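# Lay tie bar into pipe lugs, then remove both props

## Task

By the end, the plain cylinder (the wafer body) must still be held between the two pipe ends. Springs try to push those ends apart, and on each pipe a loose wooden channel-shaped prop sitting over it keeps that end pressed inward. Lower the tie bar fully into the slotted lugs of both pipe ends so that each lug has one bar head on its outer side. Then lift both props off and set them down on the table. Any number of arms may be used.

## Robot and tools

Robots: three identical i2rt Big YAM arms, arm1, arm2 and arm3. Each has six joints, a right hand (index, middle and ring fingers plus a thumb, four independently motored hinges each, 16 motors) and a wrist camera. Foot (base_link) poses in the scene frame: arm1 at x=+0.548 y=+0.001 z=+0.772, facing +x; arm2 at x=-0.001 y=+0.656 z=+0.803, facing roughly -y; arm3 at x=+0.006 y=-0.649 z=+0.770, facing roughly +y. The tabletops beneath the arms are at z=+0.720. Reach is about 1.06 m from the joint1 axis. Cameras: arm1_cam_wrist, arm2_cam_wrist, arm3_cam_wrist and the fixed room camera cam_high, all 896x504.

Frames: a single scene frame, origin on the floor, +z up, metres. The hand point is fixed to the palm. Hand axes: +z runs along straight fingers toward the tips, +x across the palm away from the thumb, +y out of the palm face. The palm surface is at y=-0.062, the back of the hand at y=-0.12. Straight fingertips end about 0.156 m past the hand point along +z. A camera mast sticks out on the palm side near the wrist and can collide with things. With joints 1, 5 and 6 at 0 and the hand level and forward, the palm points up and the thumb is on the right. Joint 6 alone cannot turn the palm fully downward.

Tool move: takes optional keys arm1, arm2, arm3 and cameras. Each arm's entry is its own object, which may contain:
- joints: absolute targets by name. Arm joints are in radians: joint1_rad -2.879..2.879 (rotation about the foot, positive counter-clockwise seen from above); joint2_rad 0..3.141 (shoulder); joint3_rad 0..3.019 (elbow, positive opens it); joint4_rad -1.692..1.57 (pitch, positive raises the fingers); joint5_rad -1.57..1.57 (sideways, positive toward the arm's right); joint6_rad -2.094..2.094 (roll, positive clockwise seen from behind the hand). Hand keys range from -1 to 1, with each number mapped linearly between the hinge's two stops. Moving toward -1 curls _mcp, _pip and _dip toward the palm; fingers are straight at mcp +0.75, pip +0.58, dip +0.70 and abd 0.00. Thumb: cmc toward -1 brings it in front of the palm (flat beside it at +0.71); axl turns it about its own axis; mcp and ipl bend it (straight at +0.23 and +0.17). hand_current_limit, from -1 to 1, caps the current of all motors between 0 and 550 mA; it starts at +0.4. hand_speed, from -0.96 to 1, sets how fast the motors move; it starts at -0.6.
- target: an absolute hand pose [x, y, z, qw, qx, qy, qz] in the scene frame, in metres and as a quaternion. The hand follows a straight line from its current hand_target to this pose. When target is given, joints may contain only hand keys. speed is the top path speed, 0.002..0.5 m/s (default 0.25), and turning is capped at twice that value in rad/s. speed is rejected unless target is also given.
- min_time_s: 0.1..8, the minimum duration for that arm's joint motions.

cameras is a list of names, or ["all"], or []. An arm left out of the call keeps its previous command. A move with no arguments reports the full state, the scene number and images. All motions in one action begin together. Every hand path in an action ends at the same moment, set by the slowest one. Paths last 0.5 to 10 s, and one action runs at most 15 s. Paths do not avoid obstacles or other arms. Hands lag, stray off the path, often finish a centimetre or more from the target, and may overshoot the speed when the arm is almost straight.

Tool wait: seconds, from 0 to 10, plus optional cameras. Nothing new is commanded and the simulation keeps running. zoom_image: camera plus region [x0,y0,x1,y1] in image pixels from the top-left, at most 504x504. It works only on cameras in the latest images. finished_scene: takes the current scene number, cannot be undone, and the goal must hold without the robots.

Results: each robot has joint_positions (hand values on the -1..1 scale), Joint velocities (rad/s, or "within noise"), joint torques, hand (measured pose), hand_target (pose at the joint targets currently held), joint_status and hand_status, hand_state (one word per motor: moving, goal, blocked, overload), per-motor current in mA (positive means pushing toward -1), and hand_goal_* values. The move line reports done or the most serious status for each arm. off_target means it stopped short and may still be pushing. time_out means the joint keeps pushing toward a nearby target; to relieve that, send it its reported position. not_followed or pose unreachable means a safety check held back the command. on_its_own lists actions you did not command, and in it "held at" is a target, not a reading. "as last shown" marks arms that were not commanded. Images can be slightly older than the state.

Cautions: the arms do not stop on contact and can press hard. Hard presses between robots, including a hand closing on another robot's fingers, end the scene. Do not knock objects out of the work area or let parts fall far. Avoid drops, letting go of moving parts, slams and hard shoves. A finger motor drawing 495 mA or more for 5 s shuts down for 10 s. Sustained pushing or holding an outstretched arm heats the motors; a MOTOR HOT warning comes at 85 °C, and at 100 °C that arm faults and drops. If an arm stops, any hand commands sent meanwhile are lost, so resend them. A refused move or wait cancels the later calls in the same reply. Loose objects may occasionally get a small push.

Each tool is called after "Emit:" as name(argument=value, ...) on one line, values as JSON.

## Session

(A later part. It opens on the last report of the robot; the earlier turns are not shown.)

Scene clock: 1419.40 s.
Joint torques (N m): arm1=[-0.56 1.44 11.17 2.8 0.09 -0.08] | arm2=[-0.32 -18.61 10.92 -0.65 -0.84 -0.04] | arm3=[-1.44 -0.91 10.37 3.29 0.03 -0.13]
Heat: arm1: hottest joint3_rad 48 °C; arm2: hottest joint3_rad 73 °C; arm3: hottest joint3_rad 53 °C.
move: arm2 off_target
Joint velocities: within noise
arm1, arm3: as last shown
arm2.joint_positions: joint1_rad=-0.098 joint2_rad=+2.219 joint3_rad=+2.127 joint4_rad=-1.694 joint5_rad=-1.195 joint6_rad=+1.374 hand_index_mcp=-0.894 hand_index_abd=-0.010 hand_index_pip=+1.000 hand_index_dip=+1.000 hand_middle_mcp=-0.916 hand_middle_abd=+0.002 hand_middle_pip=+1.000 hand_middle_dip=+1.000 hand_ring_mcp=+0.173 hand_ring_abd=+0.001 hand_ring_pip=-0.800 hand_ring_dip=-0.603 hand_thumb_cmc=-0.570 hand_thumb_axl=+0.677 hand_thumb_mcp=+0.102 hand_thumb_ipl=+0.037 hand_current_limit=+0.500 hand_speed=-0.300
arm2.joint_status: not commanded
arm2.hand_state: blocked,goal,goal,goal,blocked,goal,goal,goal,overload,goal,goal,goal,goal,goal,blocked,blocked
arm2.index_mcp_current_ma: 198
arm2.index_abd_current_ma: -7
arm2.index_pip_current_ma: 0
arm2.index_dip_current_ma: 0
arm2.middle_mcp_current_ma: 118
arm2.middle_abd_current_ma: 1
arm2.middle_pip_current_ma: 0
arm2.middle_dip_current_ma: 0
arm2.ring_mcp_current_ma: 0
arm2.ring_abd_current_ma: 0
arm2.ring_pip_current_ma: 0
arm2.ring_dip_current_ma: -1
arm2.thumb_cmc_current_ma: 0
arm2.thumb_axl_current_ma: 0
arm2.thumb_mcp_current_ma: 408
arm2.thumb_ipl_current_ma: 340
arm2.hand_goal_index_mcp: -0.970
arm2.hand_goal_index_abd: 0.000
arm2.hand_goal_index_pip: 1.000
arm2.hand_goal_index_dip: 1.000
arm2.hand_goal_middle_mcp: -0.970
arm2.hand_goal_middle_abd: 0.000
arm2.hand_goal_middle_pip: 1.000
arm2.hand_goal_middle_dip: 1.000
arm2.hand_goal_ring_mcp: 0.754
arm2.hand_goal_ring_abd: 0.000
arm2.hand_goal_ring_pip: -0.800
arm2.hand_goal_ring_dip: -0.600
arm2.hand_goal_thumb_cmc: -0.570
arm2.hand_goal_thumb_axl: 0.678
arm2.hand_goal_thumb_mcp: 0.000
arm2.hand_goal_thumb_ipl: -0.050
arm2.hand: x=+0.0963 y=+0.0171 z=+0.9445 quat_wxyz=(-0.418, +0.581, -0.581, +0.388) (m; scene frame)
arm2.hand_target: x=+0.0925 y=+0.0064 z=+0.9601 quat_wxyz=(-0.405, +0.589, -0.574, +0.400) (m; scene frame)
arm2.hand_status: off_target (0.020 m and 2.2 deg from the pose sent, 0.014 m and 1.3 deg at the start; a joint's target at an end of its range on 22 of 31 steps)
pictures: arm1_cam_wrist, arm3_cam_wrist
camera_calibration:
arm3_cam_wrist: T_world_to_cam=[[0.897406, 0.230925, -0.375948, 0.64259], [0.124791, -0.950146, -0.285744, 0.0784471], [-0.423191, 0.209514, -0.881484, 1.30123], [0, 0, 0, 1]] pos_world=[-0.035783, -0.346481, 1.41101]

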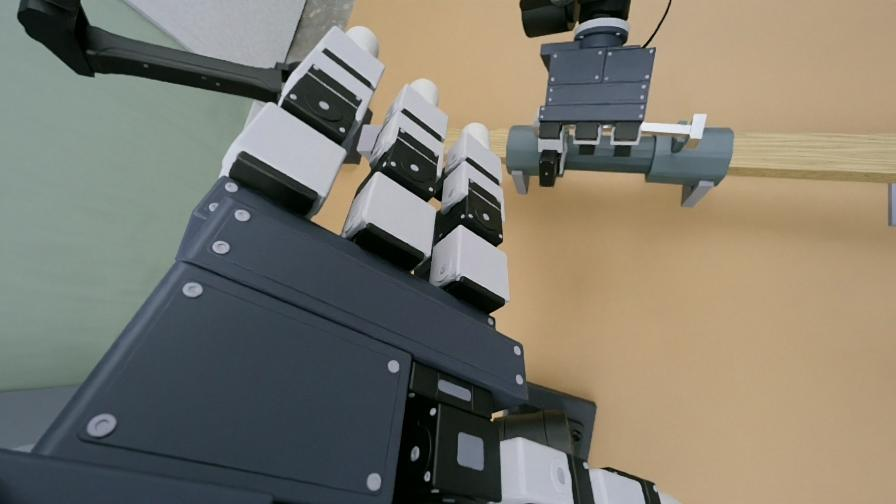

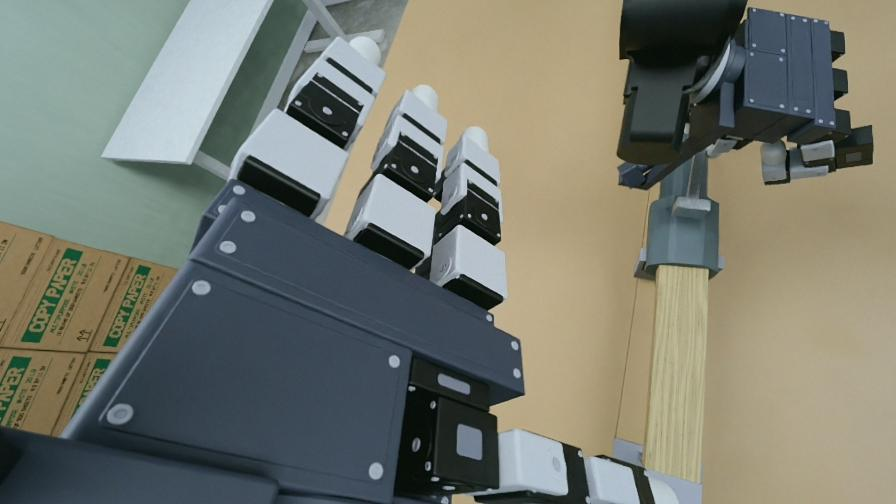

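Emit:
move(arm2={"target": [0.0955, 0.0075, 0.963, 0.4123, -0.5995, 0.5632, -0.3926], "speed": 0.08})

Emit:
move(arm2={"target": [0.0955, 0.0085, 0.948, 0.4123, -0.5995, 0.5632, -0.3926], "speed": 0.04}, cameras=["arm3_cam_wrist", "arm1_cam_wrist"])

Emit:
zoom_image(camera="arm1_cam_wrist", region=[640, 80, 740, 180])

Emit:
zoom_image(camera="arm3_cam_wrist", region=[640, 130, 760, 250])

Scene clock: 1464.07 s.
Joint torques (N m): arm1=[-0.38 1.26 10.91 2.76 0.09 -0.1] | arm2=[0.21 -19.43 10.45 -0.66 -0.8 -0.05] | arm3=[-1.38 -0.97 10.33 3.3 0.02 -0.13]
Heat: arm1: hottest joint3_rad 48 °C; arm2: hottest joint3_rad 72 °C; arm3: hottest joint3_rad 54 °C.
move: arm2 off_target
Joint velocities: within noise
arm1, arm3: as last shown
arm2.joint_positions: joint1_rad=-0.098 joint2_rad=+2.219 joint3_rad=+2.127 joint4_rad=-1.694 joint5_rad=-1.189 joint6_rad=+1.364 hand_index_mcp=-0.894 hand_index_abd=-0.010 hand_index_pip=+1.000 hand_index_dip=+1.000 hand_middle_mcp=-0.916 hand_middle_abd=+0.002 hand_middle_pip=+1.000 hand_middle_dip=+1.000 hand_ring_mcp=+0.173 hand_ring_abd=+0.001 hand_ring_pip=-0.800 hand_ring_dip=-0.603 hand_thumb_cmc=-0.570 hand_thumb_axl=+0.677 hand_thumb_mcp=+0.102 hand_thumb_ipl=+0.037 hand_current_limit=+0.500 hand_speed=-0.300
arm2.joint_status: not commanded
arm2.hand_state: blocked,goal,goal,goal,blocked,goal,goal,goal,overload,goal,goal,goal,goal,goal,blocked,blocked
arm2.index_mcp_current_ma: 198
arm2.index_abd_current_ma: -7
arm2.index_pip_current_ma: 0
arm2.index_dip_current_ma: 0
arm2.middle_mcp_current_ma: 118
arm2.middle_abd_current_ma: 1
arm2.middle_pip_current_ma: 0
arm2.middle_dip_current_ma: 0
arm2.ring_mcp_current_ma: 0
arm2.ring_abd_current_ma: 0
arm2.ring_pip_current_ma: 0
arm2.ring_dip_current_ma: -1
arm2.thumb_cmc_current_ma: 0
arm2.thumb_axl_current_ma: 0
arm2.thumb_mcp_current_ma: 408
arm2.thumb_ipl_current_ma: 340
arm2.hand_goal_index_mcp: -0.970
arm2.hand_goal_index_abd: 0.000
arm2.hand_goal_index_pip: 1.000
arm2.hand_goal_index_dip: 1.000
arm2.hand_goal_middle_mcp: -0.970
arm2.hand_goal_middle_abd: 0.000
arm2.hand_goal_middle_pip: 1.000
arm2.hand_goal_middle_dip: 1.000
arm2.hand_goal_ring_mcp: 0.754
arm2.hand_goal_ring_abd: 0.000
arm2.hand_goal_ring_pip: -0.800
arm2.hand_goal_ring_dip: -0.600
arm2.hand_goal_thumb_cmc: -0.570
arm2.hand_goal_thumb_axl: 0.678
arm2.hand_goal_thumb_mcp: 0.000
arm2.hand_goal_thumb_ipl: -0.050
arm2.hand: x=+0.0954 y=+0.0165 z=+0.9436 quat_wxyz=(-0.415, +0.585, -0.579, +0.387) (m; scene frame)
arm2.hand_target: x=+0.0958 y=+0.0084 z=+0.9630 quat_wxyz=(-0.402, +0.596, -0.570, +0.399) (m; scene frame)
arm2.hand_status: off_target (0.021 m and 2.6 deg from the pose sent, 0.021 m and 3.1 deg at the start; a joint's target at an end of its range on 28 of 29 steps)
pictures: none

Scene clock: 1465.07 s.
Joint torques (N m): arm1=[-1.03 1.03 11.12 2.84 0.06 -0.08] | arm2=[0.15 -18.67 9.57 -0.68 -0.82 -0.03] | arm3=[-1.55 -0.85 10.33 3.28 0.02 -0.12]
Heat: arm1: hottest joint3_rad 48 °C; arm2: hottest joint3_rad 71 °C; arm3: hottest joint3_rad 54 °C.
move: arm2 done
Joint velocities: within noise
arm1, arm3: as last shown
arm2.joint_positions: joint1_rad=-0.098 joint2_rad=+2.223 joint3_rad=+2.127 joint4_rad=-1.694 joint5_rad=-1.189 joint6_rad=+1.339 hand_index_mcp=-0.894 hand_index_abd=-0.009 hand_index_pip=+1.000 hand_index_dip=+1.000 hand_middle_mcp=-0.916 hand_middle_abd=+0.002 hand_middle_pip=+1.000 hand_middle_dip=+1.000 hand_ring_mcp=+0.173 hand_ring_abd=+0.001 hand_ring_pip=-0.800 hand_ring_dip=-0.603 hand_thumb_cmc=-0.569 hand_thumb_axl=+0.677 hand_thumb_mcp=+0.102 hand_thumb_ipl=+0.037 hand_current_limit=+0.500 hand_speed=-0.300
arm2.joint_status: not commanded
arm2.hand_state: blocked,goal,goal,goal,blocked,goal,goal,goal,overload,goal,goal,goal,goal,goal,blocked,blocked
arm2.index_mcp_current_ma: 198
arm2.index_abd_current_ma: -6
arm2.index_pip_current_ma: 0
arm2.index_dip_current_ma: 0
arm2.middle_mcp_current_ma: 118
arm2.middle_abd_current_ma: 1
arm2.middle_pip_current_ma: 0
arm2.middle_dip_current_ma: 0
arm2.ring_mcp_current_ma: 0
arm2.ring_abd_current_ma: 0
arm2.ring_pip_current_ma: 0
arm2.ring_dip_current_ma: -1
arm2.thumb_cmc_current_ma: 0
arm2.thumb_axl_current_ma: 0
arm2.thumb_mcp_current_ma: 408
arm2.thumb_ipl_current_ma: 340
arm2.hand_goal_index_mcp: -0.970
arm2.hand_goal_index_abd: 0.000
arm2.hand_goal_index_pip: 1.000
arm2.hand_goal_index_dip: 1.000
arm2.hand_goal_middle_mcp: -0.970
arm2.hand_goal_middle_abd: 0.000
arm2.hand_goal_middle_pip: 1.000
arm2.hand_goal_middle_dip: 1.000
arm2.hand_goal_ring_mcp: 0.754
arm2.hand_goal_ring_abd: 0.000
arm2.hand_goal_ring_pip: -0.800
arm2.hand_goal_ring_dip: -0.600
arm2.hand_goal_thumb_cmc: -0.570
arm2.hand_goal_thumb_axl: 0.678
arm2.hand_goal_thumb_mcp: 0.000
arm2.hand_goal_thumb_ipl: -0.050
arm2.hand: x=+0.0953 y=+0.0143 z=+0.9406 quat_wxyz=(-0.411, +0.592, -0.572, +0.392) (m; scene frame)
arm2.hand_target: x=+0.0957 y=+0.0088 z=+0.9480 quat_wxyz=(-0.405, +0.597, -0.567, +0.396) (m; scene frame)
arm2.hand_status: done (0.009 m and 1.4 deg from the pose sent, 0.009 m and 2.6 deg at the start; a joint's target at an end of its range on 29 of 30 steps)
pictures: arm1_cam_wrist, arm3_cam_wrist
camera_calibration:
arm3_cam_wrist: T_world_to_cam=[[0.897406, 0.230925, -0.375948, 0.64259], [0.124791, -0.950146, -0.285744, 0.0784471], [-0.423191, 0.209514, -0.881484, 1.30123], [0, 0, 0, 1]] pos_world=[-0.035783, -0.346481, 1.41101]

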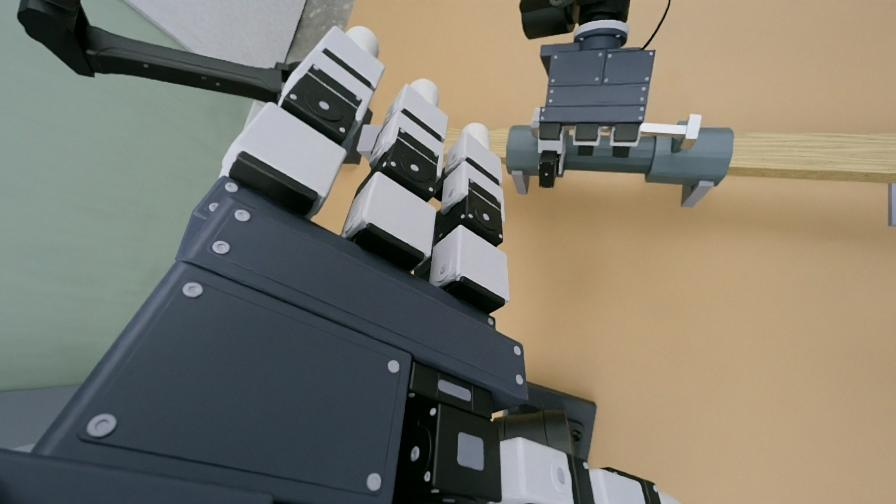

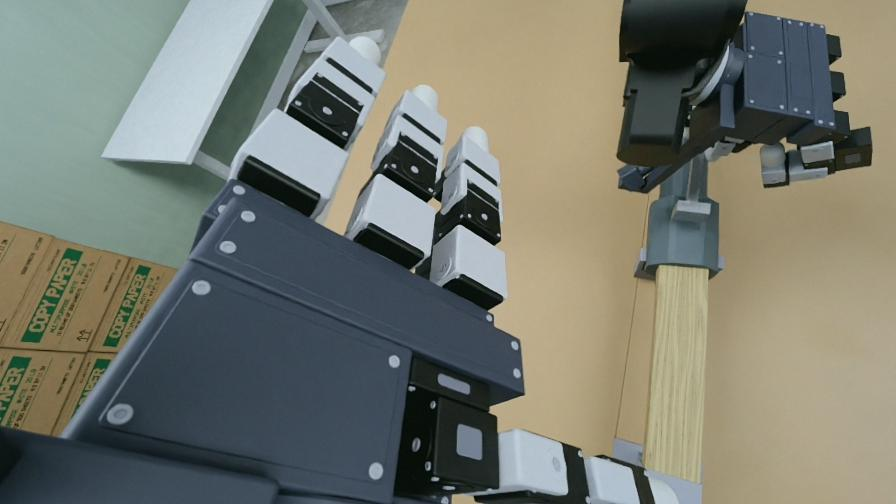

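Scaled by 5.040 from the camera's 896x504 image, which has a finer 1280x720 frame.

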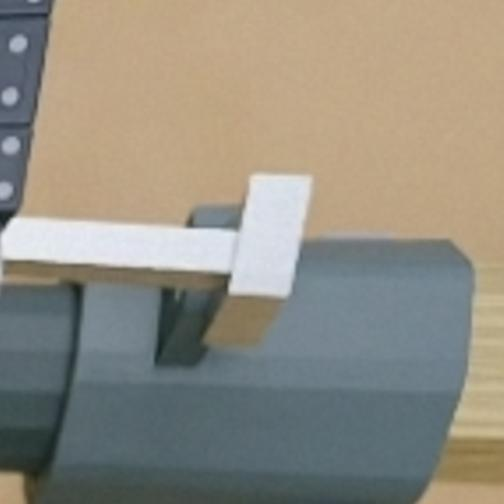

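Scaled by 4.200 from the camera's 896x504 image, which has a finer 1280x720 frame.

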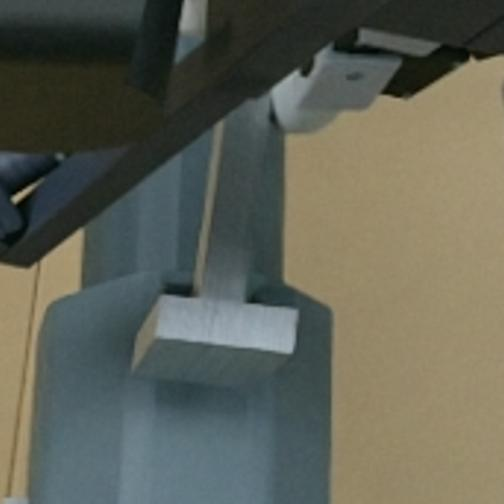

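Emit:
move(arm2={"target": [0.0955, 0.0070, 0.985, 0.4123, -0.5995, 0.5632, -0.3926], "speed": 0.1})

Emit:
move(arm2={"target": [0.0955, 0.0070, 0.968, 0.4123, -0.5995, 0.5632, -0.3926], "speed": 0.05}, cameras=["arm3_cam_wrist", "arm1_cam_wrist", "arm2_cam_wrist"])

Emit:
zoom_image(camera="arm1_cam_wrist", region=[640, 80, 740, 180])

Emit:
zoom_image(camera="arm1_cam_wrist", region=[500, 80, 600, 180])

Emit:
zoom_image(camera="arm3_cam_wrist", region=[640, 130, 760, 250])

Scene clock: 1500.63 s.
Joint torques (N m): arm1=[-0.67 0.97 11.02 2.78 0.05 -0.08] | arm2=[0.26 -21.77 11.47 -0.68 -0.8 0.28] | arm3=[-1.49 -0.97 10.36 3.32 0.02 -0.13]
Heat: arm1: hottest joint3_rad 48 °C; arm2: hottest joint3_rad 68 °C; arm3: hottest joint3_rad 54 °C.
move: arm2 off_target
Joint velocities: within noise
arm1.joint_positions: joint1_rad=+0.427 joint2_rad=+0.588 joint3_rad=+1.418 joint4_rad=-1.317 joint5_rad=+0.045 joint6_rad=+1.028 hand_index_mcp=+0.756 hand_index_abd=+0.000 hand_index_pip=+0.577 hand_index_dip=+0.696 hand_middle_mcp=+0.756 hand_middle_abd=+0.000 hand_middle_pip=+0.577 hand_middle_dip=+0.696 hand_ring_mcp=+0.756 hand_ring_abd=+0.000 hand_ring_pip=+0.577 hand_ring_dip=+0.696 hand_thumb_cmc=+0.715 hand_thumb_axl=+0.677 hand_thumb_mcp=+0.226 hand_thumb_ipl=+0.168 hand_current_limit=+0.400 hand_speed=-0.600
arm1.joint_status: not commanded
arm1.hand_state: goal,goal,goal,goal,goal,goal,goal,goal,goal,goal,goal,goal,goal,goal,goal,goal
arm1.index_mcp_current_ma: 3
arm1.index_abd_current_ma: 0
arm1.index_pip_current_ma: 1
arm1.index_dip_current_ma: 0
arm1.middle_mcp_current_ma: 3
arm1.middle_abd_current_ma: 0
arm1.middle_pip_current_ma: 1
arm1.middle_dip_current_ma: 0
arm1.ring_mcp_current_ma: 4
arm1.ring_abd_current_ma: 0
arm1.ring_pip_current_ma: 1
arm1.ring_dip_current_ma: 0
arm1.thumb_cmc_current_ma: 3
arm1.thumb_axl_current_ma: -2
arm1.thumb_mcp_current_ma: 0
arm1.thumb_ipl_current_ma: -1
arm1.hand_goal_index_mcp: 0.754
arm1.hand_goal_index_abd: 0.000
arm1.hand_goal_index_pip: 0.576
arm1.hand_goal_index_dip: 0.696
arm1.hand_goal_middle_mcp: 0.754
arm1.hand_goal_middle_abd: 0.000
arm1.hand_goal_middle_pip: 0.576
arm1.hand_goal_middle_dip: 0.696
arm1.hand_goal_ring_mcp: 0.754
arm1.hand_goal_ring_abd: 0.000
arm1.hand_goal_ring_pip: 0.576
arm1.hand_goal_ring_dip: 0.696
arm1.hand_goal_thumb_cmc: 0.714
arm1.hand_goal_thumb_axl: 0.678
arm1.hand_goal_thumb_mcp: 0.226
arm1.hand_goal_thumb_ipl: 0.168
arm1.hand: x=+0.3030 y=-0.0080 z=+1.3596 quat_wxyz=(-0.515, -0.386, +0.764, +0.051) (m; scene frame)
arm1.hand_target: x=+0.3066 y=-0.0064 z=+1.3696 quat_wxyz=(-0.525, -0.383, +0.758, +0.051) (m; scene frame)
arm1.hand_status: not commanded
arm2.joint_positions: joint1_rad=-0.098 joint2_rad=+2.223 joint3_rad=+2.127 joint4_rad=-1.694 joint5_rad=-1.188 joint6_rad=+1.371 hand_index_mcp=-0.894 hand_index_abd=-0.009 hand_index_pip=+1.000 hand_index_dip=+1.000 hand_middle_mcp=-0.916 hand_middle_abd=+0.002 hand_middle_pip=+1.000 hand_middle_dip=+1.000 hand_ring_mcp=+0.173 hand_ring_abd=+0.001 hand_ring_pip=-0.800 hand_ring_dip=-0.603 hand_thumb_cmc=-0.569 hand_thumb_axl=+0.677 hand_thumb_mcp=+0.102 hand_thumb_ipl=+0.037 hand_current_limit=+0.500 hand_speed=-0.300
arm2.joint_status: not commanded
arm2.hand_state: blocked,goal,goal,goal,blocked,goal,goal,goal,overload,goal,goal,goal,goal,goal,blocked,blocked
arm2.index_mcp_current_ma: 198
arm2.index_abd_current_ma: -6
arm2.index_pip_current_ma: 0
arm2.index_dip_current_ma: 0
arm2.middle_mcp_current_ma: 118
arm2.middle_abd_current_ma: 1
arm2.middle_pip_current_ma: 0
arm2.middle_dip_current_ma: 0
arm2.ring_mcp_current_ma: 0
arm2.ring_abd_current_ma: 0
arm2.ring_pip_current_ma: 0
arm2.ring_dip_current_ma: -1
arm2.thumb_cmc_current_ma: 0
arm2.thumb_axl_current_ma: 0
arm2.thumb_mcp_current_ma: 408
arm2.thumb_ipl_current_ma: 340
arm2.hand_goal_index_mcp: -0.970
arm2.hand_goal_index_abd: 0.000
arm2.hand_goal_index_pip: 1.000
arm2.hand_goal_index_dip: 1.000
arm2.hand_goal_middle_mcp: -0.970
arm2.hand_goal_middle_abd: 0.000
arm2.hand_goal_middle_pip: 1.000
arm2.hand_goal_middle_dip: 1.000
arm2.hand_goal_ring_mcp: 0.754
arm2.hand_goal_ring_abd: 0.000
arm2.hand_goal_ring_pip: -0.800
arm2.hand_goal_ring_dip: -0.600
arm2.hand_goal_thumb_cmc: -0.570
arm2.hand_goal_thumb_axl: 0.678
arm2.hand_goal_thumb_mcp: 0.000
arm2.hand_goal_thumb_ipl: -0.050
arm2.hand: x=+0.0954 y=+0.0170 z=+0.9413 quat_wxyz=(-0.417, +0.583, -0.582, +0.385) (m; scene frame)
arm2.hand_target: x=+0.0959 y=+0.0093 z=+0.9845 quat_wxyz=(-0.396, +0.594, -0.573, +0.402) (m; scene frame)
arm2.hand_status: off_target (0.045 m and 3.0 deg from the pose sent, 0.045 m and 1.4 deg at the start; a joint's target at an end of its range on 32 of 32 steps)
arm3.joint_positions: joint1_rad=+0.360 joint2_rad=+0.793 joint3_rad=+1.201 joint4_rad=-0.772 joint5_rad=+0.042 joint6_rad=+1.066 hand_index_mcp=+0.755 hand_index_abd=+0.001 hand_index_pip=+0.577 hand_index_dip=+0.696 hand_middle_mcp=+0.755 hand_middle_abd=+0.001 hand_middle_pip=+0.577 hand_middle_dip=+0.696 hand_ring_mcp=+0.756 hand_ring_abd=+0.001 hand_ring_pip=+0.577 hand_ring_dip=+0.696 hand_thumb_cmc=+0.715 hand_thumb_axl=+0.677 hand_thumb_mcp=+0.226 hand_thumb_ipl=+0.168 hand_current_limit=+0.400 hand_speed=-0.600
arm3.joint_status: not commanded
arm3.hand_state: goal,goal,goal,goal,goal,goal,goal,goal,goal,goal,goal,goal,goal,goal,goal,goal
arm3.index_mcp_current_ma: 0
arm3.index_abd_current_ma: 0
arm3.index_pip_current_ma: 0
arm3.index_dip_current_ma: 0
arm3.middle_mcp_current_ma: 0
arm3.middle_abd_current_ma: 0
arm3.middle_pip_current_ma: 0
arm3.middle_dip_current_ma: 0
arm3.ring_mcp_current_ma: 0
arm3.ring_abd_current_ma: 0
arm3.ring_pip_current_ma: 0
arm3.ring_dip_current_ma: 0
arm3.thumb_cmc_current_ma: 0
arm3.thumb_axl_current_ma: 0
arm3.thumb_mcp_current_ma: 0
arm3.thumb_ipl_current_ma: 0
arm3.hand_goal_index_mcp: 0.754
arm3.hand_goal_index_abd: 0.000
arm3.hand_goal_index_pip: 0.576
arm3.hand_goal_index_dip: 0.696
arm3.hand_goal_middle_mcp: 0.754
arm3.hand_goal_middle_abd: 0.000
arm3.hand_goal_middle_pip: 0.576
arm3.hand_goal_middle_dip: 0.696
arm3.hand_goal_ring_mcp: 0.754
arm3.hand_goal_ring_abd: 0.000
arm3.hand_goal_ring_pip: 0.576
arm3.hand_goal_ring_dip: 0.696
arm3.hand_goal_thumb_cmc: 0.714
arm3.hand_goal_thumb_axl: 0.678
arm3.hand_goal_thumb_mcp: 0.226
arm3.hand_goal_thumb_ipl: 0.168
arm3.hand: x=-0.0595 y=-0.2582 z=+1.3064 quat_wxyz=(-0.372, +0.278, +0.772, +0.435) (m; scene frame)
arm3.hand_target: x=-0.0611 y=-0.2544 z=+1.3089 quat_wxyz=(-0.376, +0.276, +0.768, +0.439) (m; scene frame)
arm3.hand_status: not commanded
pictures: none

Scene clock: 1501.60 s.
Joint torques (N m): arm1=[0.21 1.32 11.15 2.78 0.06 -0.11] | arm2=[0.15 -20.19 10.78 -0.69 -0.81 -0.02] | arm3=[-1.49 -1.03 10.35 3.28 0.02 -0.14]
Heat: arm1: hottest joint3_rad 48 °C; arm2: hottest joint3_rad 68 °C; arm3: hottest joint3_rad 54 °C.
move: arm2 off_target
Joint velocities: within noise
arm1, arm3: as last shown
arm2.joint_positions: joint1_rad=-0.098 joint2_rad=+2.223 joint3_rad=+2.127 joint4_rad=-1.694 joint5_rad=-1.188 joint6_rad=+1.370 hand_index_mcp=-0.894 hand_index_abd=-0.009 hand_index_pip=+1.000 hand_index_dip=+1.000 hand_middle_mcp=-0.916 hand_middle_abd=+0.002 hand_middle_pip=+1.000 hand_middle_dip=+1.000 hand_ring_mcp=+0.173 hand_ring_abd=+0.001 hand_ring_pip=-0.800 hand_ring_dip=-0.603 hand_thumb_cmc=-0.569 hand_thumb_axl=+0.677 hand_thumb_mcp=+0.102 hand_thumb_ipl=+0.037 hand_current_limit=+0.500 hand_speed=-0.300
arm2.joint_status: not commanded
arm2.hand_state: blocked,goal,goal,goal,blocked,goal,goal,goal,overload,goal,goal,goal,goal,goal,blocked,blocked
arm2.index_mcp_current_ma: 198
arm2.index_abd_current_ma: -6
arm2.index_pip_current_ma: 0
arm2.index_dip_current_ma: 0
arm2.middle_mcp_current_ma: 118
arm2.middle_abd_current_ma: 1
arm2.middle_pip_current_ma: 0
arm2.middle_dip_current_ma: 0
arm2.ring_mcp_current_ma: 0
arm2.ring_abd_current_ma: 0
arm2.ring_pip_current_ma: 0
arm2.ring_dip_current_ma: -1
arm2.thumb_cmc_current_ma: 0
arm2.thumb_axl_current_ma: 0
arm2.thumb_mcp_current_ma: 408
arm2.thumb_ipl_current_ma: 340
arm2.hand_goal_index_mcp: -0.970
arm2.hand_goal_index_abd: 0.000
arm2.hand_goal_index_pip: 1.000
arm2.hand_goal_index_dip: 1.000
arm2.hand_goal_middle_mcp: -0.970
arm2.hand_goal_middle_abd: 0.000
arm2.hand_goal_middle_pip: 1.000
arm2.hand_goal_middle_dip: 1.000
arm2.hand_goal_ring_mcp: 0.754
arm2.hand_goal_ring_abd: 0.000
arm2.hand_goal_ring_pip: -0.800
arm2.hand_goal_ring_dip: -0.600
arm2.hand_goal_thumb_cmc: -0.570
arm2.hand_goal_thumb_axl: 0.678
arm2.hand_goal_thumb_mcp: 0.000
arm2.hand_goal_thumb_ipl: -0.050
arm2.hand: x=+0.0954 y=+0.0170 z=+0.9413 quat_wxyz=(-0.417, +0.583, -0.582, +0.385) (m; scene frame)
arm2.hand_target: x=+0.0958 y=+0.0083 z=+0.9680 quat_wxyz=(-0.400, +0.596, -0.570, +0.400) (m; scene frame)
arm2.hand_status: off_target (0.028 m and 3.0 deg from the pose sent, 0.029 m and 3.1 deg at the start; a joint's target at an end of its range on 28 of 29 steps)
pictures: arm1_cam_wrist, arm2_cam_wrist, arm3_cam_wrist
camera_calibration:
arm2_cam_wrist: T_world_to_cam=[[-0.237217, 0.778347, -0.581296, 0.592379], [-0.554691, 0.382717, 0.738813, -0.704552], [0.797525, 0.497699, 0.340955, -0.281979], [0, 0, 0, 1]] pos_world=[-0.0254014, -0.051091, 0.961022]
arm3_cam_wrist: T_world_to_cam=[[0.897406, 0.230925, -0.375948, 0.64259], [0.124791, -0.950146, -0.285744, 0.0784471], [-0.423191, 0.209514, -0.881484, 1.30123], [0, 0, 0, 1]] pos_world=[-0.035783, -0.346481, 1.41101]

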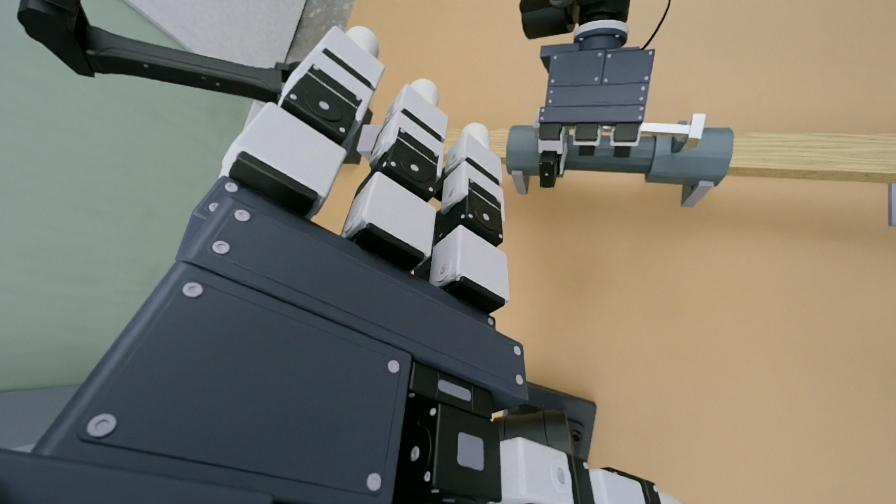

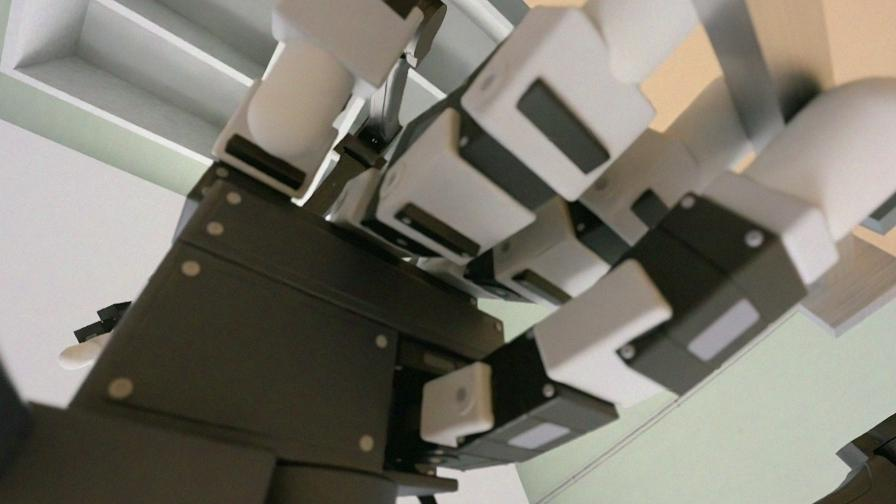

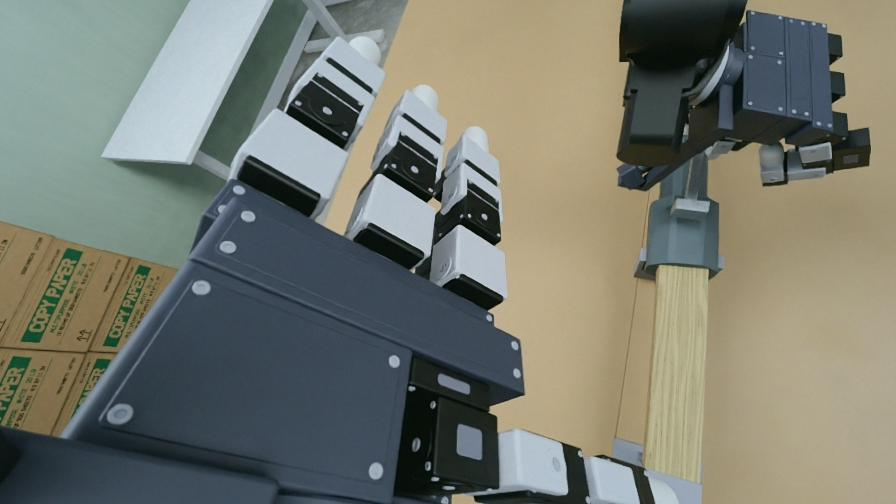

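Scaled by 5.040 from the camera's 896x504 image, which has a finer 1280x720 frame.

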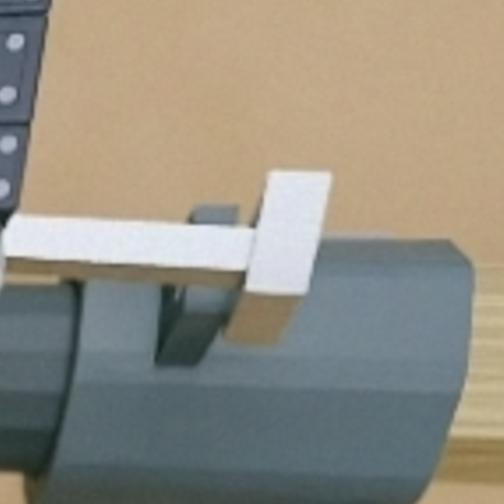

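Scaled by 5.040 from the camera's 896x504 image, which has a finer 1280x720 frame.

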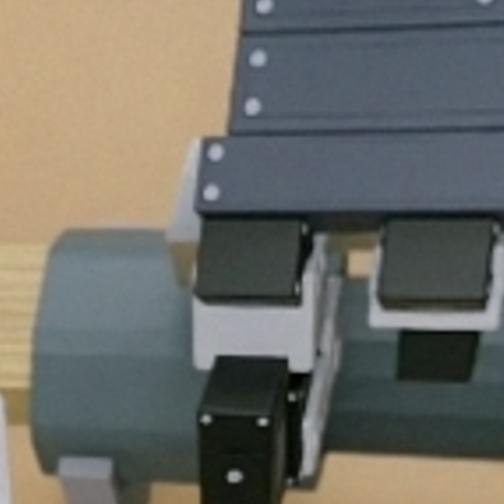

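Scaled by 4.200 from the camera's 896x504 image, which has a finer 1280x720 frame.

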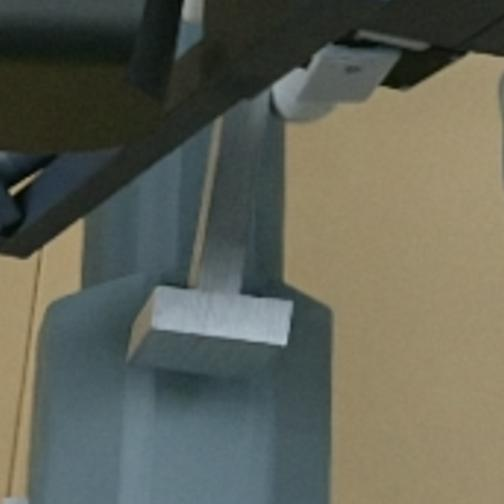

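Emit:
move(arm2={"target": [0.0955, 0.0070, 1.005, 0.4064, -0.5896, 0.5734, -0.3987], "speed": 0.1}, cameras=["arm3_cam_wrist", "arm1_cam_wrist"])

Emit:
zoom_image(camera="arm1_cam_wrist", region=[640, 70, 740, 170])

Emit:
zoom_image(camera="arm1_cam_wrist", region=[500, 70, 600, 170])

Emit:
zoom_image(camera="arm3_cam_wrist", region=[640, 130, 760, 250])

Scene clock: 1514.93 s.
Joint torques (N m): arm1=[-1.14 1.67 11.1 2.84 0.11 -0.03] | arm2=[-0.03 -21.19 11.78 -0.64 -1.1 0.18] | arm3=[-1.49 -0.97 10.35 3.32 0.03 -0.13]
Heat: arm1: hottest joint3_rad 48 °C; arm2: hottest joint3_rad 69 °C; arm3: hottest joint3_rad 54 °C.
move: arm2 off_target
Joint velocities: within noise
arm1, arm3: as last shown
arm2.joint_positions: joint1_rad=-0.098 joint2_rad=+2.206 joint3_rad=+2.146 joint4_rad=-1.694 joint5_rad=-1.188 joint6_rad=+1.425 hand_index_mcp=-0.894 hand_index_abd=-0.011 hand_index_pip=+1.000 hand_index_dip=+1.000 hand_middle_mcp=-0.916 hand_middle_abd=+0.000 hand_middle_pip=+1.000 hand_middle_dip=+1.000 hand_ring_mcp=+0.173 hand_ring_abd=+0.001 hand_ring_pip=-0.800 hand_ring_dip=-0.603 hand_thumb_cmc=-0.570 hand_thumb_axl=+0.677 hand_thumb_mcp=+0.102 hand_thumb_ipl=+0.037 hand_current_limit=+0.500 hand_speed=-0.300
arm2.joint_status: not commanded
arm2.hand_state: blocked,goal,goal,goal,blocked,goal,goal,goal,overload,goal,goal,goal,goal,goal,blocked,blocked
arm2.index_mcp_current_ma: 198
arm2.index_abd_current_ma: -8
arm2.index_pip_current_ma: 0
arm2.index_dip_current_ma: 0
arm2.middle_mcp_current_ma: 118
arm2.middle_abd_current_ma: 0
arm2.middle_pip_current_ma: 0
arm2.middle_dip_current_ma: 0
arm2.ring_mcp_current_ma: 0
arm2.ring_abd_current_ma: 0
arm2.ring_pip_current_ma: 0
arm2.ring_dip_current_ma: -1
arm2.thumb_cmc_current_ma: 0
arm2.thumb_axl_current_ma: 0
arm2.thumb_mcp_current_ma: 408
arm2.thumb_ipl_current_ma: 340
arm2.hand_goal_index_mcp: -0.970
arm2.hand_goal_index_abd: 0.000
arm2.hand_goal_index_pip: 1.000
arm2.hand_goal_index_dip: 1.000
arm2.hand_goal_middle_mcp: -0.970
arm2.hand_goal_middle_abd: 0.000
arm2.hand_goal_middle_pip: 1.000
arm2.hand_goal_middle_dip: 1.000
arm2.hand_goal_ring_mcp: 0.754
arm2.hand_goal_ring_abd: 0.000
arm2.hand_goal_ring_pip: -0.800
arm2.hand_goal_ring_dip: -0.600
arm2.hand_goal_thumb_cmc: -0.570
arm2.hand_goal_thumb_axl: 0.678
arm2.hand_goal_thumb_mcp: 0.000
arm2.hand_goal_thumb_ipl: -0.050
arm2.hand: x=+0.0954 y=+0.0171 z=+0.9598 quat_wxyz=(-0.416, +0.575, -0.591, +0.384) (m; scene frame)
arm2.hand_target: x=+0.0958 y=+0.0096 z=+1.0044 quat_wxyz=(-0.396, +0.586, -0.579, +0.406) (m; scene frame)
arm2.hand_status: off_target (0.046 m and 3.3 deg from the pose sent, 0.065 m and 2.3 deg at the start; a joint's target at an end of its range on 40 of 41 steps)
pictures: arm1_cam_wrist, arm3_cam_wrist
camera_calibration:
arm3_cam_wrist: T_world_to_cam=[[0.897406, 0.230925, -0.375948, 0.64259], [0.124791, -0.950146, -0.285744, 0.0784471], [-0.423191, 0.209514, -0.881484, 1.30123], [0, 0, 0, 1]] pos_world=[-0.035783, -0.346481, 1.41101]

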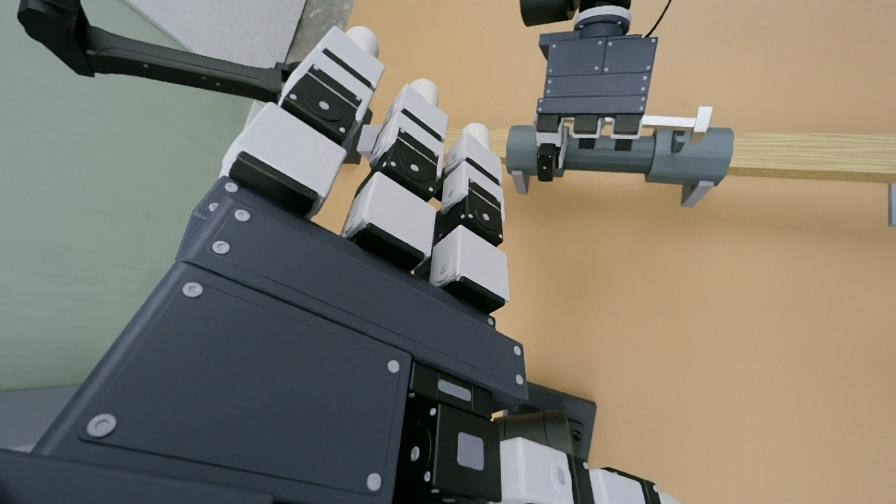

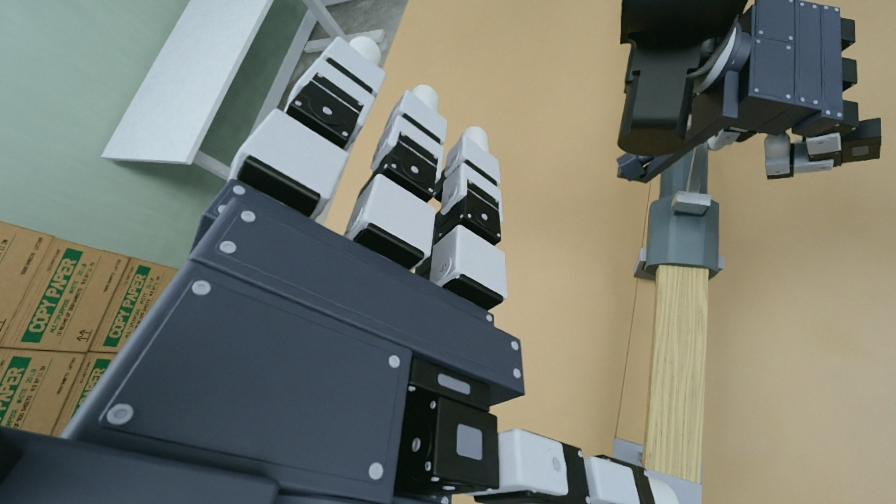

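Scaled by 5.040 from the camera's 896x504 image, which has a finer 1280x720 frame.

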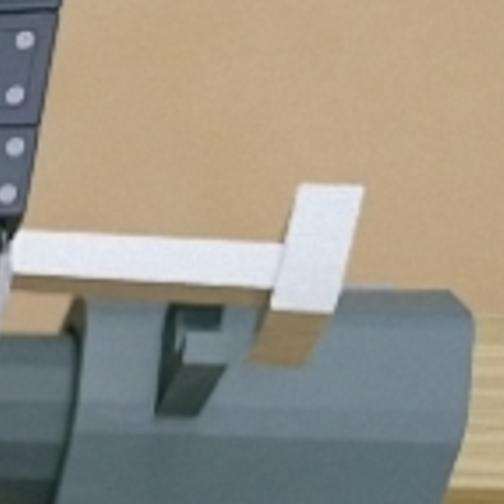

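Scaled by 5.040 from the camera's 896x504 image, which has a finer 1280x720 frame.

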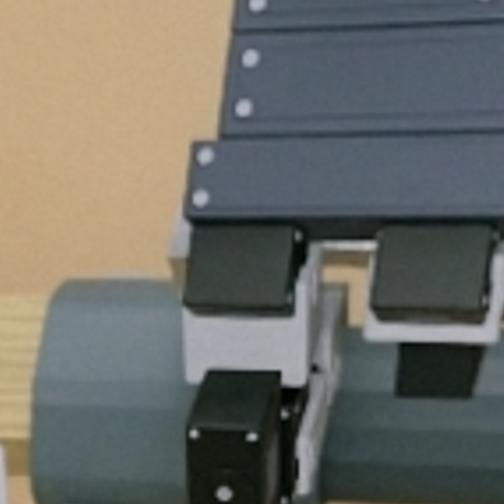

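Scaled by 4.200 from the camera's 896x504 image, which has a finer 1280x720 frame.

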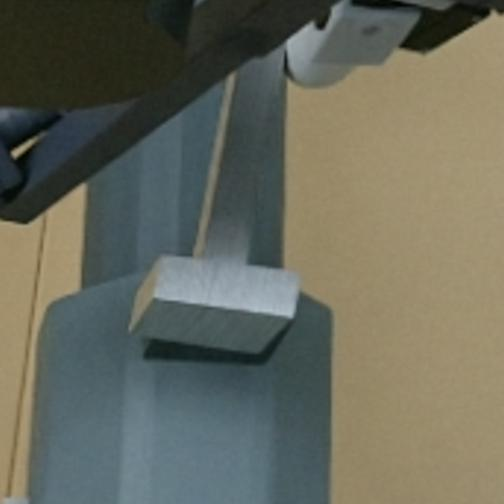

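Emit:
move(arm2={"joints": {"hand_index_mcp": -1.0, "hand_middle_mcp": -0.94}}, cameras=["arm3_cam_wrist", "arm1_cam_wrist", "arm2_cam_wrist"])

Emit:
zoom_image(camera="arm1_cam_wrist", region=[640, 70, 740, 170])

Scene clock: 1556.07 s.
Joint torques (N m): arm1=[-0.15 1.32 10.81 2.84 0.03 -0.05] | arm2=[0.09 -21.54 11.7 -0.58 -1.1 0.23] | arm3=[-1.55 -1.03 10.36 3.32 0.03 -0.12]
Heat: arm1: hottest joint3_rad 48 °C; arm2: hottest joint3_rad 73 °C; arm3: hottest joint3_rad 54 °C.
move: arm2 off_target
Joint velocities: within noise
arm1, arm3: as last shown
arm2.joint_positions: joint1_rad=-0.098 joint2_rad=+2.206 joint3_rad=+2.146 joint4_rad=-1.694 joint5_rad=-1.188 joint6_rad=+1.426 hand_index_mcp=-0.894 hand_index_abd=-0.010 hand_index_pip=+1.000 hand_index_dip=+1.000 hand_middle_mcp=-0.908 hand_middle_abd=+0.001 hand_middle_pip=+1.000 hand_middle_dip=+1.000 hand_ring_mcp=+0.173 hand_ring_abd=+0.001 hand_ring_pip=-0.800 hand_ring_dip=-0.603 hand_thumb_cmc=-0.571 hand_thumb_axl=+0.677 hand_thumb_mcp=+0.102 hand_thumb_ipl=+0.037 hand_current_limit=+0.500 hand_speed=-0.300
arm2.joint_status: hand_index_mcp off_target (ended at -0.894, target -1.000); hand_middle_mcp off_target (ended at -0.908, target -0.940)
arm2.hand_state: blocked,goal,goal,goal,blocked,goal,goal,goal,overload,goal,goal,goal,goal,goal,blocked,blocked
arm2.index_mcp_current_ma: 324
arm2.index_abd_current_ma: -7
arm2.index_pip_current_ma: 0
arm2.index_dip_current_ma: 0
arm2.middle_mcp_current_ma: 55
arm2.middle_abd_current_ma: 0
arm2.middle_pip_current_ma: 0
arm2.middle_dip_current_ma: 0
arm2.ring_mcp_current_ma: 0
arm2.ring_abd_current_ma: 0
arm2.ring_pip_current_ma: 0
arm2.ring_dip_current_ma: -1
arm2.thumb_cmc_current_ma: 0
arm2.thumb_axl_current_ma: 0
arm2.thumb_mcp_current_ma: 408
arm2.thumb_ipl_current_ma: 339
arm2.hand_goal_index_mcp: -1.000
arm2.hand_goal_index_abd: 0.000
arm2.hand_goal_index_pip: 1.000
arm2.hand_goal_index_dip: 1.000
arm2.hand_goal_middle_mcp: -0.940
arm2.hand_goal_middle_abd: 0.000
arm2.hand_goal_middle_pip: 1.000
arm2.hand_goal_middle_dip: 1.000
arm2.hand_goal_ring_mcp: 0.754
arm2.hand_goal_ring_abd: 0.000
arm2.hand_goal_ring_pip: -0.800
arm2.hand_goal_ring_dip: -0.600
arm2.hand_goal_thumb_cmc: -0.570
arm2.hand_goal_thumb_axl: 0.678
arm2.hand_goal_thumb_mcp: 0.000
arm2.hand_goal_thumb_ipl: -0.050
arm2.hand: x=+0.0954 y=+0.0172 z=+0.9598 quat_wxyz=(-0.416, +0.574, -0.591, +0.384) (m; scene frame)
arm2.hand_target: x=+0.0958 y=+0.0096 z=+1.0045 quat_wxyz=(-0.396, +0.586, -0.580, +0.406) (m; scene frame)
arm2.hand_status: not commanded
pictures: arm1_cam_wrist, arm2_cam_wrist, arm3_cam_wrist
camera_calibration:
arm2_cam_wrist: T_world_to_cam=[[-0.223235, 0.791916, -0.568362, 0.588935], [-0.544307, 0.382433, 0.746643, -0.726847], [0.808638, 0.47604, 0.345673, -0.29369], [0, 0, 0, 1]] pos_world=[-0.0266683, -0.0486088, 0.978944]
arm3_cam_wrist: T_world_to_cam=[[0.897406, 0.230925, -0.375948, 0.64259], [0.124791, -0.950146, -0.285744, 0.0784471], [-0.423191, 0.209514, -0.881484, 1.30123], [0, 0, 0, 1]] pos_world=[-0.035783, -0.346481, 1.41101]

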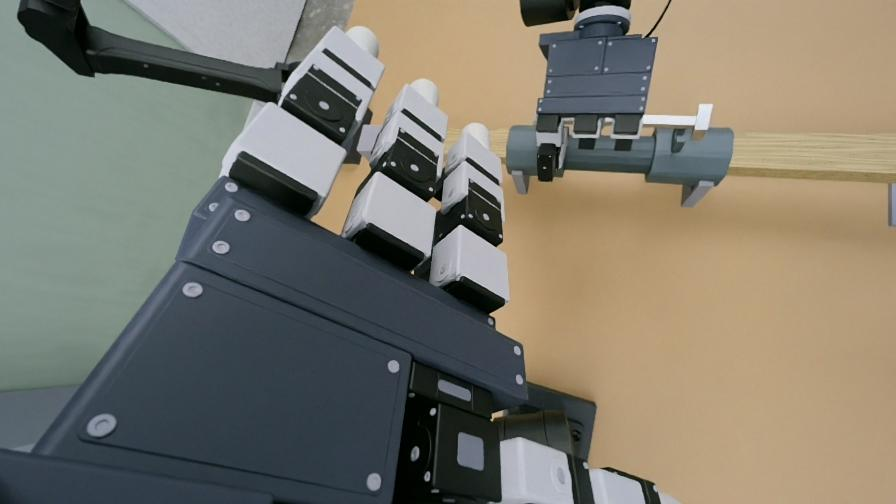

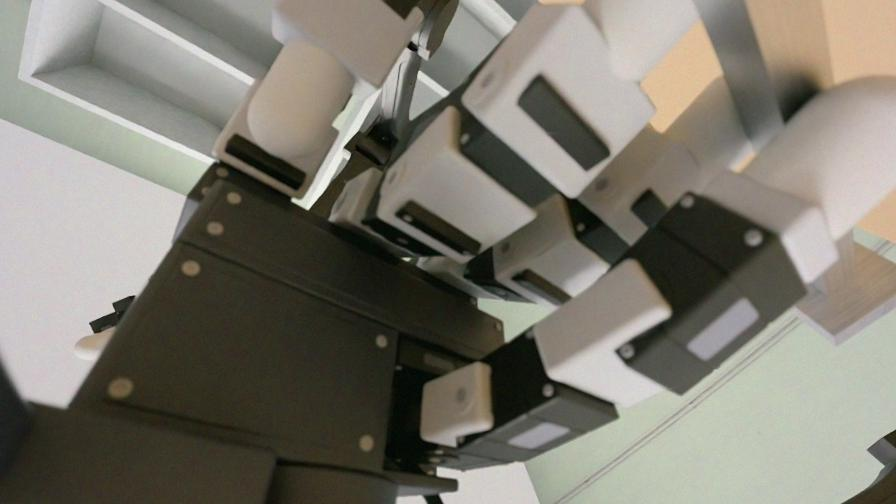

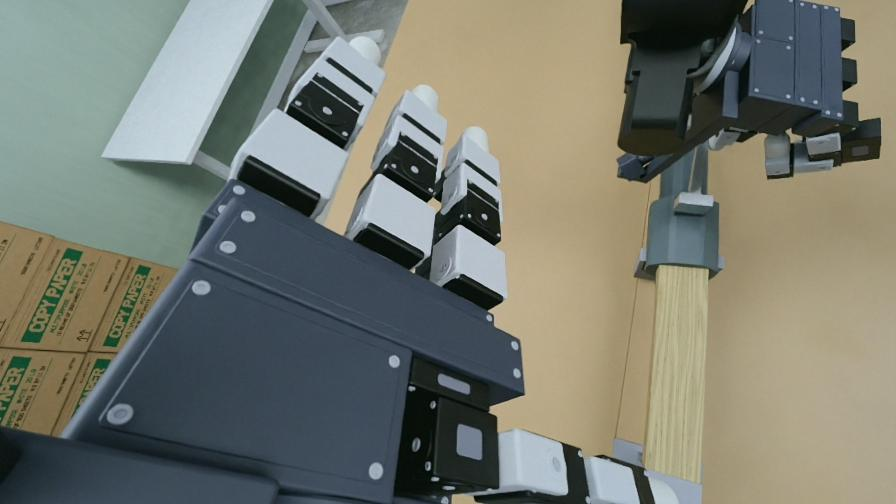

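Scaled by 5.040 from the camera's 896x504 image, which has a finer 1280x720 frame.

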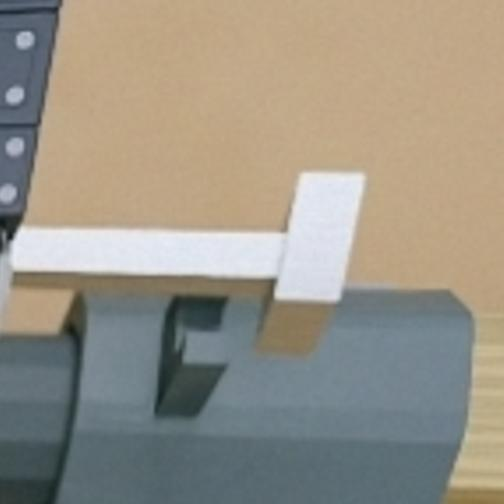

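Emit:
move(arm2={"target": [0.0958, 0.0055, 0.968, 0.4123, -0.5797, 0.5789, -0.3987], "speed": 0.06, "joints": {"hand_middle_mcp": -0.925}}, cameras=["arm3_cam_wrist", "arm1_cam_wrist"])

Emit:
zoom_image(camera="arm1_cam_wrist", region=[640, 80, 740, 180])

Emit:
zoom_image(camera="arm3_cam_wrist", region=[640, 130, 760, 250])

Scene clock: 1589.33 s.
Joint torques (N m): arm1=[-0.73 1.79 10.86 2.69 0.15 -0.08] | arm2=[-0.15 -18.49 10.67 -0.64 -1.14 -0.02] | arm3=[-1.44 -0.91 10.32 3.29 0.03 -0.13]
Heat: arm1: hottest joint3_rad 49 °C; arm2: hottest joint3_rad 74 °C; arm3: hottest joint3_rad 54 °C.
move: arm2 off_target
Joint velocities: within noise
arm1, arm3: as last shown
arm2.joint_positions: joint1_rad=-0.098 joint2_rad=+2.217 joint3_rad=+2.146 joint4_rad=-1.694 joint5_rad=-1.200 joint6_rad=+1.410 hand_index_mcp=-0.894 hand_index_abd=-0.007 hand_index_pip=+1.000 hand_index_dip=+1.000 hand_middle_mcp=-0.894 hand_middle_abd=+0.001 hand_middle_pip=+1.000 hand_middle_dip=+1.000 hand_ring_mcp=+0.173 hand_ring_abd=+0.001 hand_ring_pip=-0.800 hand_ring_dip=-0.603 hand_thumb_cmc=-0.572 hand_thumb_axl=+0.677 hand_thumb_mcp=+0.102 hand_thumb_ipl=+0.032 hand_current_limit=+0.500 hand_speed=-0.300
arm2.joint_status: hand_middle_mcp off_target (ended at -0.894, target -0.925)
arm2.hand_state: blocked,goal,goal,goal,blocked,goal,goal,goal,overload,goal,goal,goal,goal,goal,blocked,blocked
arm2.index_mcp_current_ma: 324
arm2.index_abd_current_ma: -4
arm2.index_pip_current_ma: 0
arm2.index_dip_current_ma: 0
arm2.middle_mcp_current_ma: 48
arm2.middle_abd_current_ma: 0
arm2.middle_pip_current_ma: 0
arm2.middle_dip_current_ma: 0
arm2.ring_mcp_current_ma: 0
arm2.ring_abd_current_ma: 0
arm2.ring_pip_current_ma: 0
arm2.ring_dip_current_ma: -1
arm2.thumb_cmc_current_ma: -1
arm2.thumb_axl_current_ma: 0
arm2.thumb_mcp_current_ma: 408
arm2.thumb_ipl_current_ma: 312
arm2.hand_goal_index_mcp: -1.000
arm2.hand_goal_index_abd: 0.000
arm2.hand_goal_index_pip: 1.000
arm2.hand_goal_index_dip: 1.000
arm2.hand_goal_middle_mcp: -0.924
arm2.hand_goal_middle_abd: 0.000
arm2.hand_goal_middle_pip: 1.000
arm2.hand_goal_middle_dip: 1.000
arm2.hand_goal_ring_mcp: 0.754
arm2.hand_goal_ring_abd: 0.000
arm2.hand_goal_ring_pip: -0.800
arm2.hand_goal_ring_dip: -0.600
arm2.hand_goal_thumb_cmc: -0.570
arm2.hand_goal_thumb_axl: 0.678
arm2.hand_goal_thumb_mcp: 0.000
arm2.hand_goal_thumb_ipl: -0.050
arm2.hand: x=+0.0970 y=+0.0152 z=+0.9541 quat_wxyz=(-0.419, +0.574, -0.587, +0.388) (m; scene frame)
arm2.hand_target: x=+0.0958 y=+0.0062 z=+0.9681 quat_wxyz=(-0.411, +0.579, -0.580, +0.400) (m; scene frame)
arm2.hand_status: off_target (0.017 m and 1.9 deg from the pose sent, 0.014 m and 2.4 deg at the start; a joint's target at an end of its range on 33 of 43 steps)
pictures: arm1_cam_wrist, arm3_cam_wrist
camera_calibration:
arm3_cam_wrist: T_world_to_cam=[[0.897406, 0.230925, -0.375948, 0.64259], [0.124791, -0.950146, -0.285744, 0.0784471], [-0.423191, 0.209514, -0.881484, 1.30123], [0, 0, 0, 1]] pos_world=[-0.035783, -0.346481, 1.41101]

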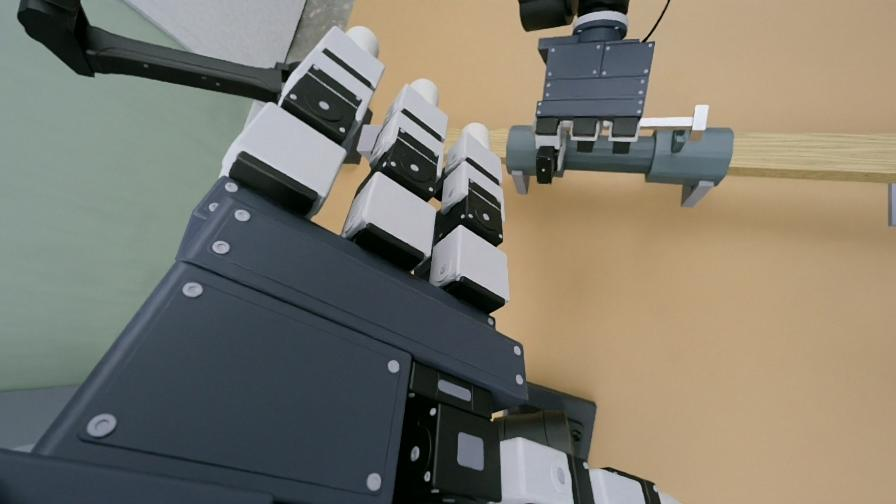

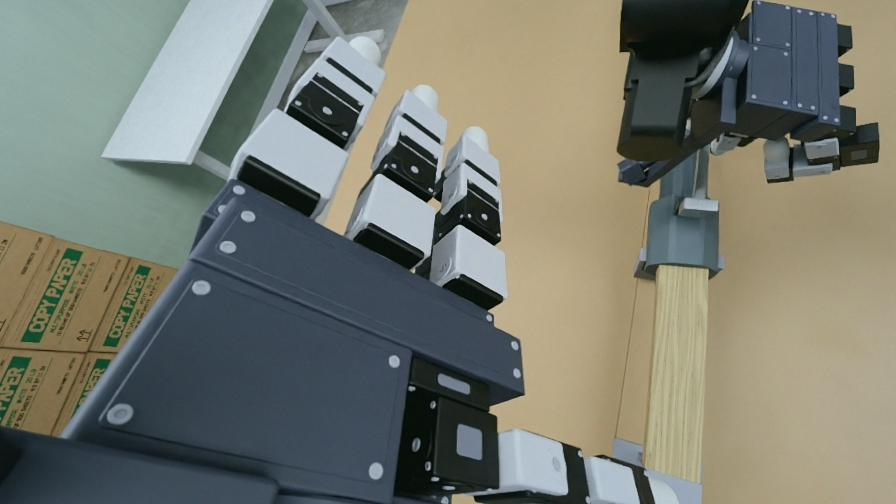

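Scaled by 5.040 from the camera's 896x504 image, which has a finer 1280x720 frame.

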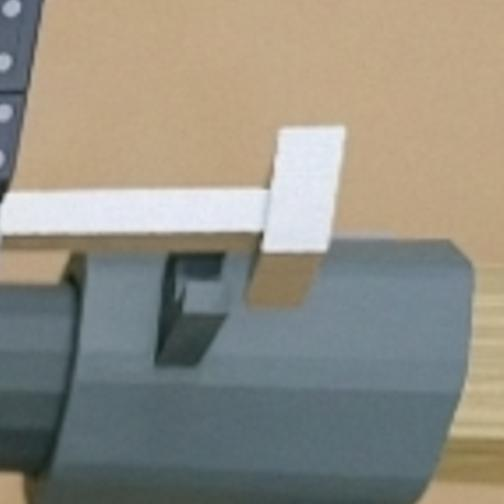

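Scaled by 4.200 from the camera's 896x504 image, which has a finer 1280x720 frame.

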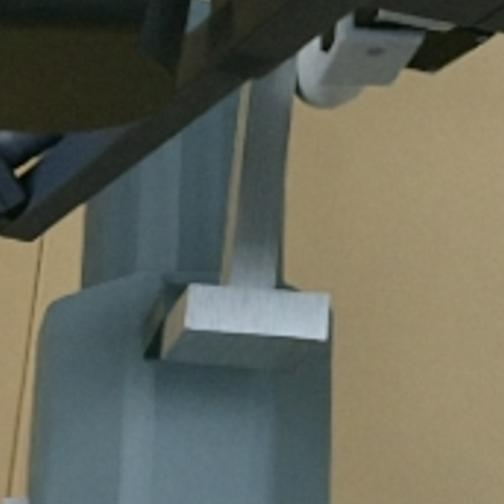

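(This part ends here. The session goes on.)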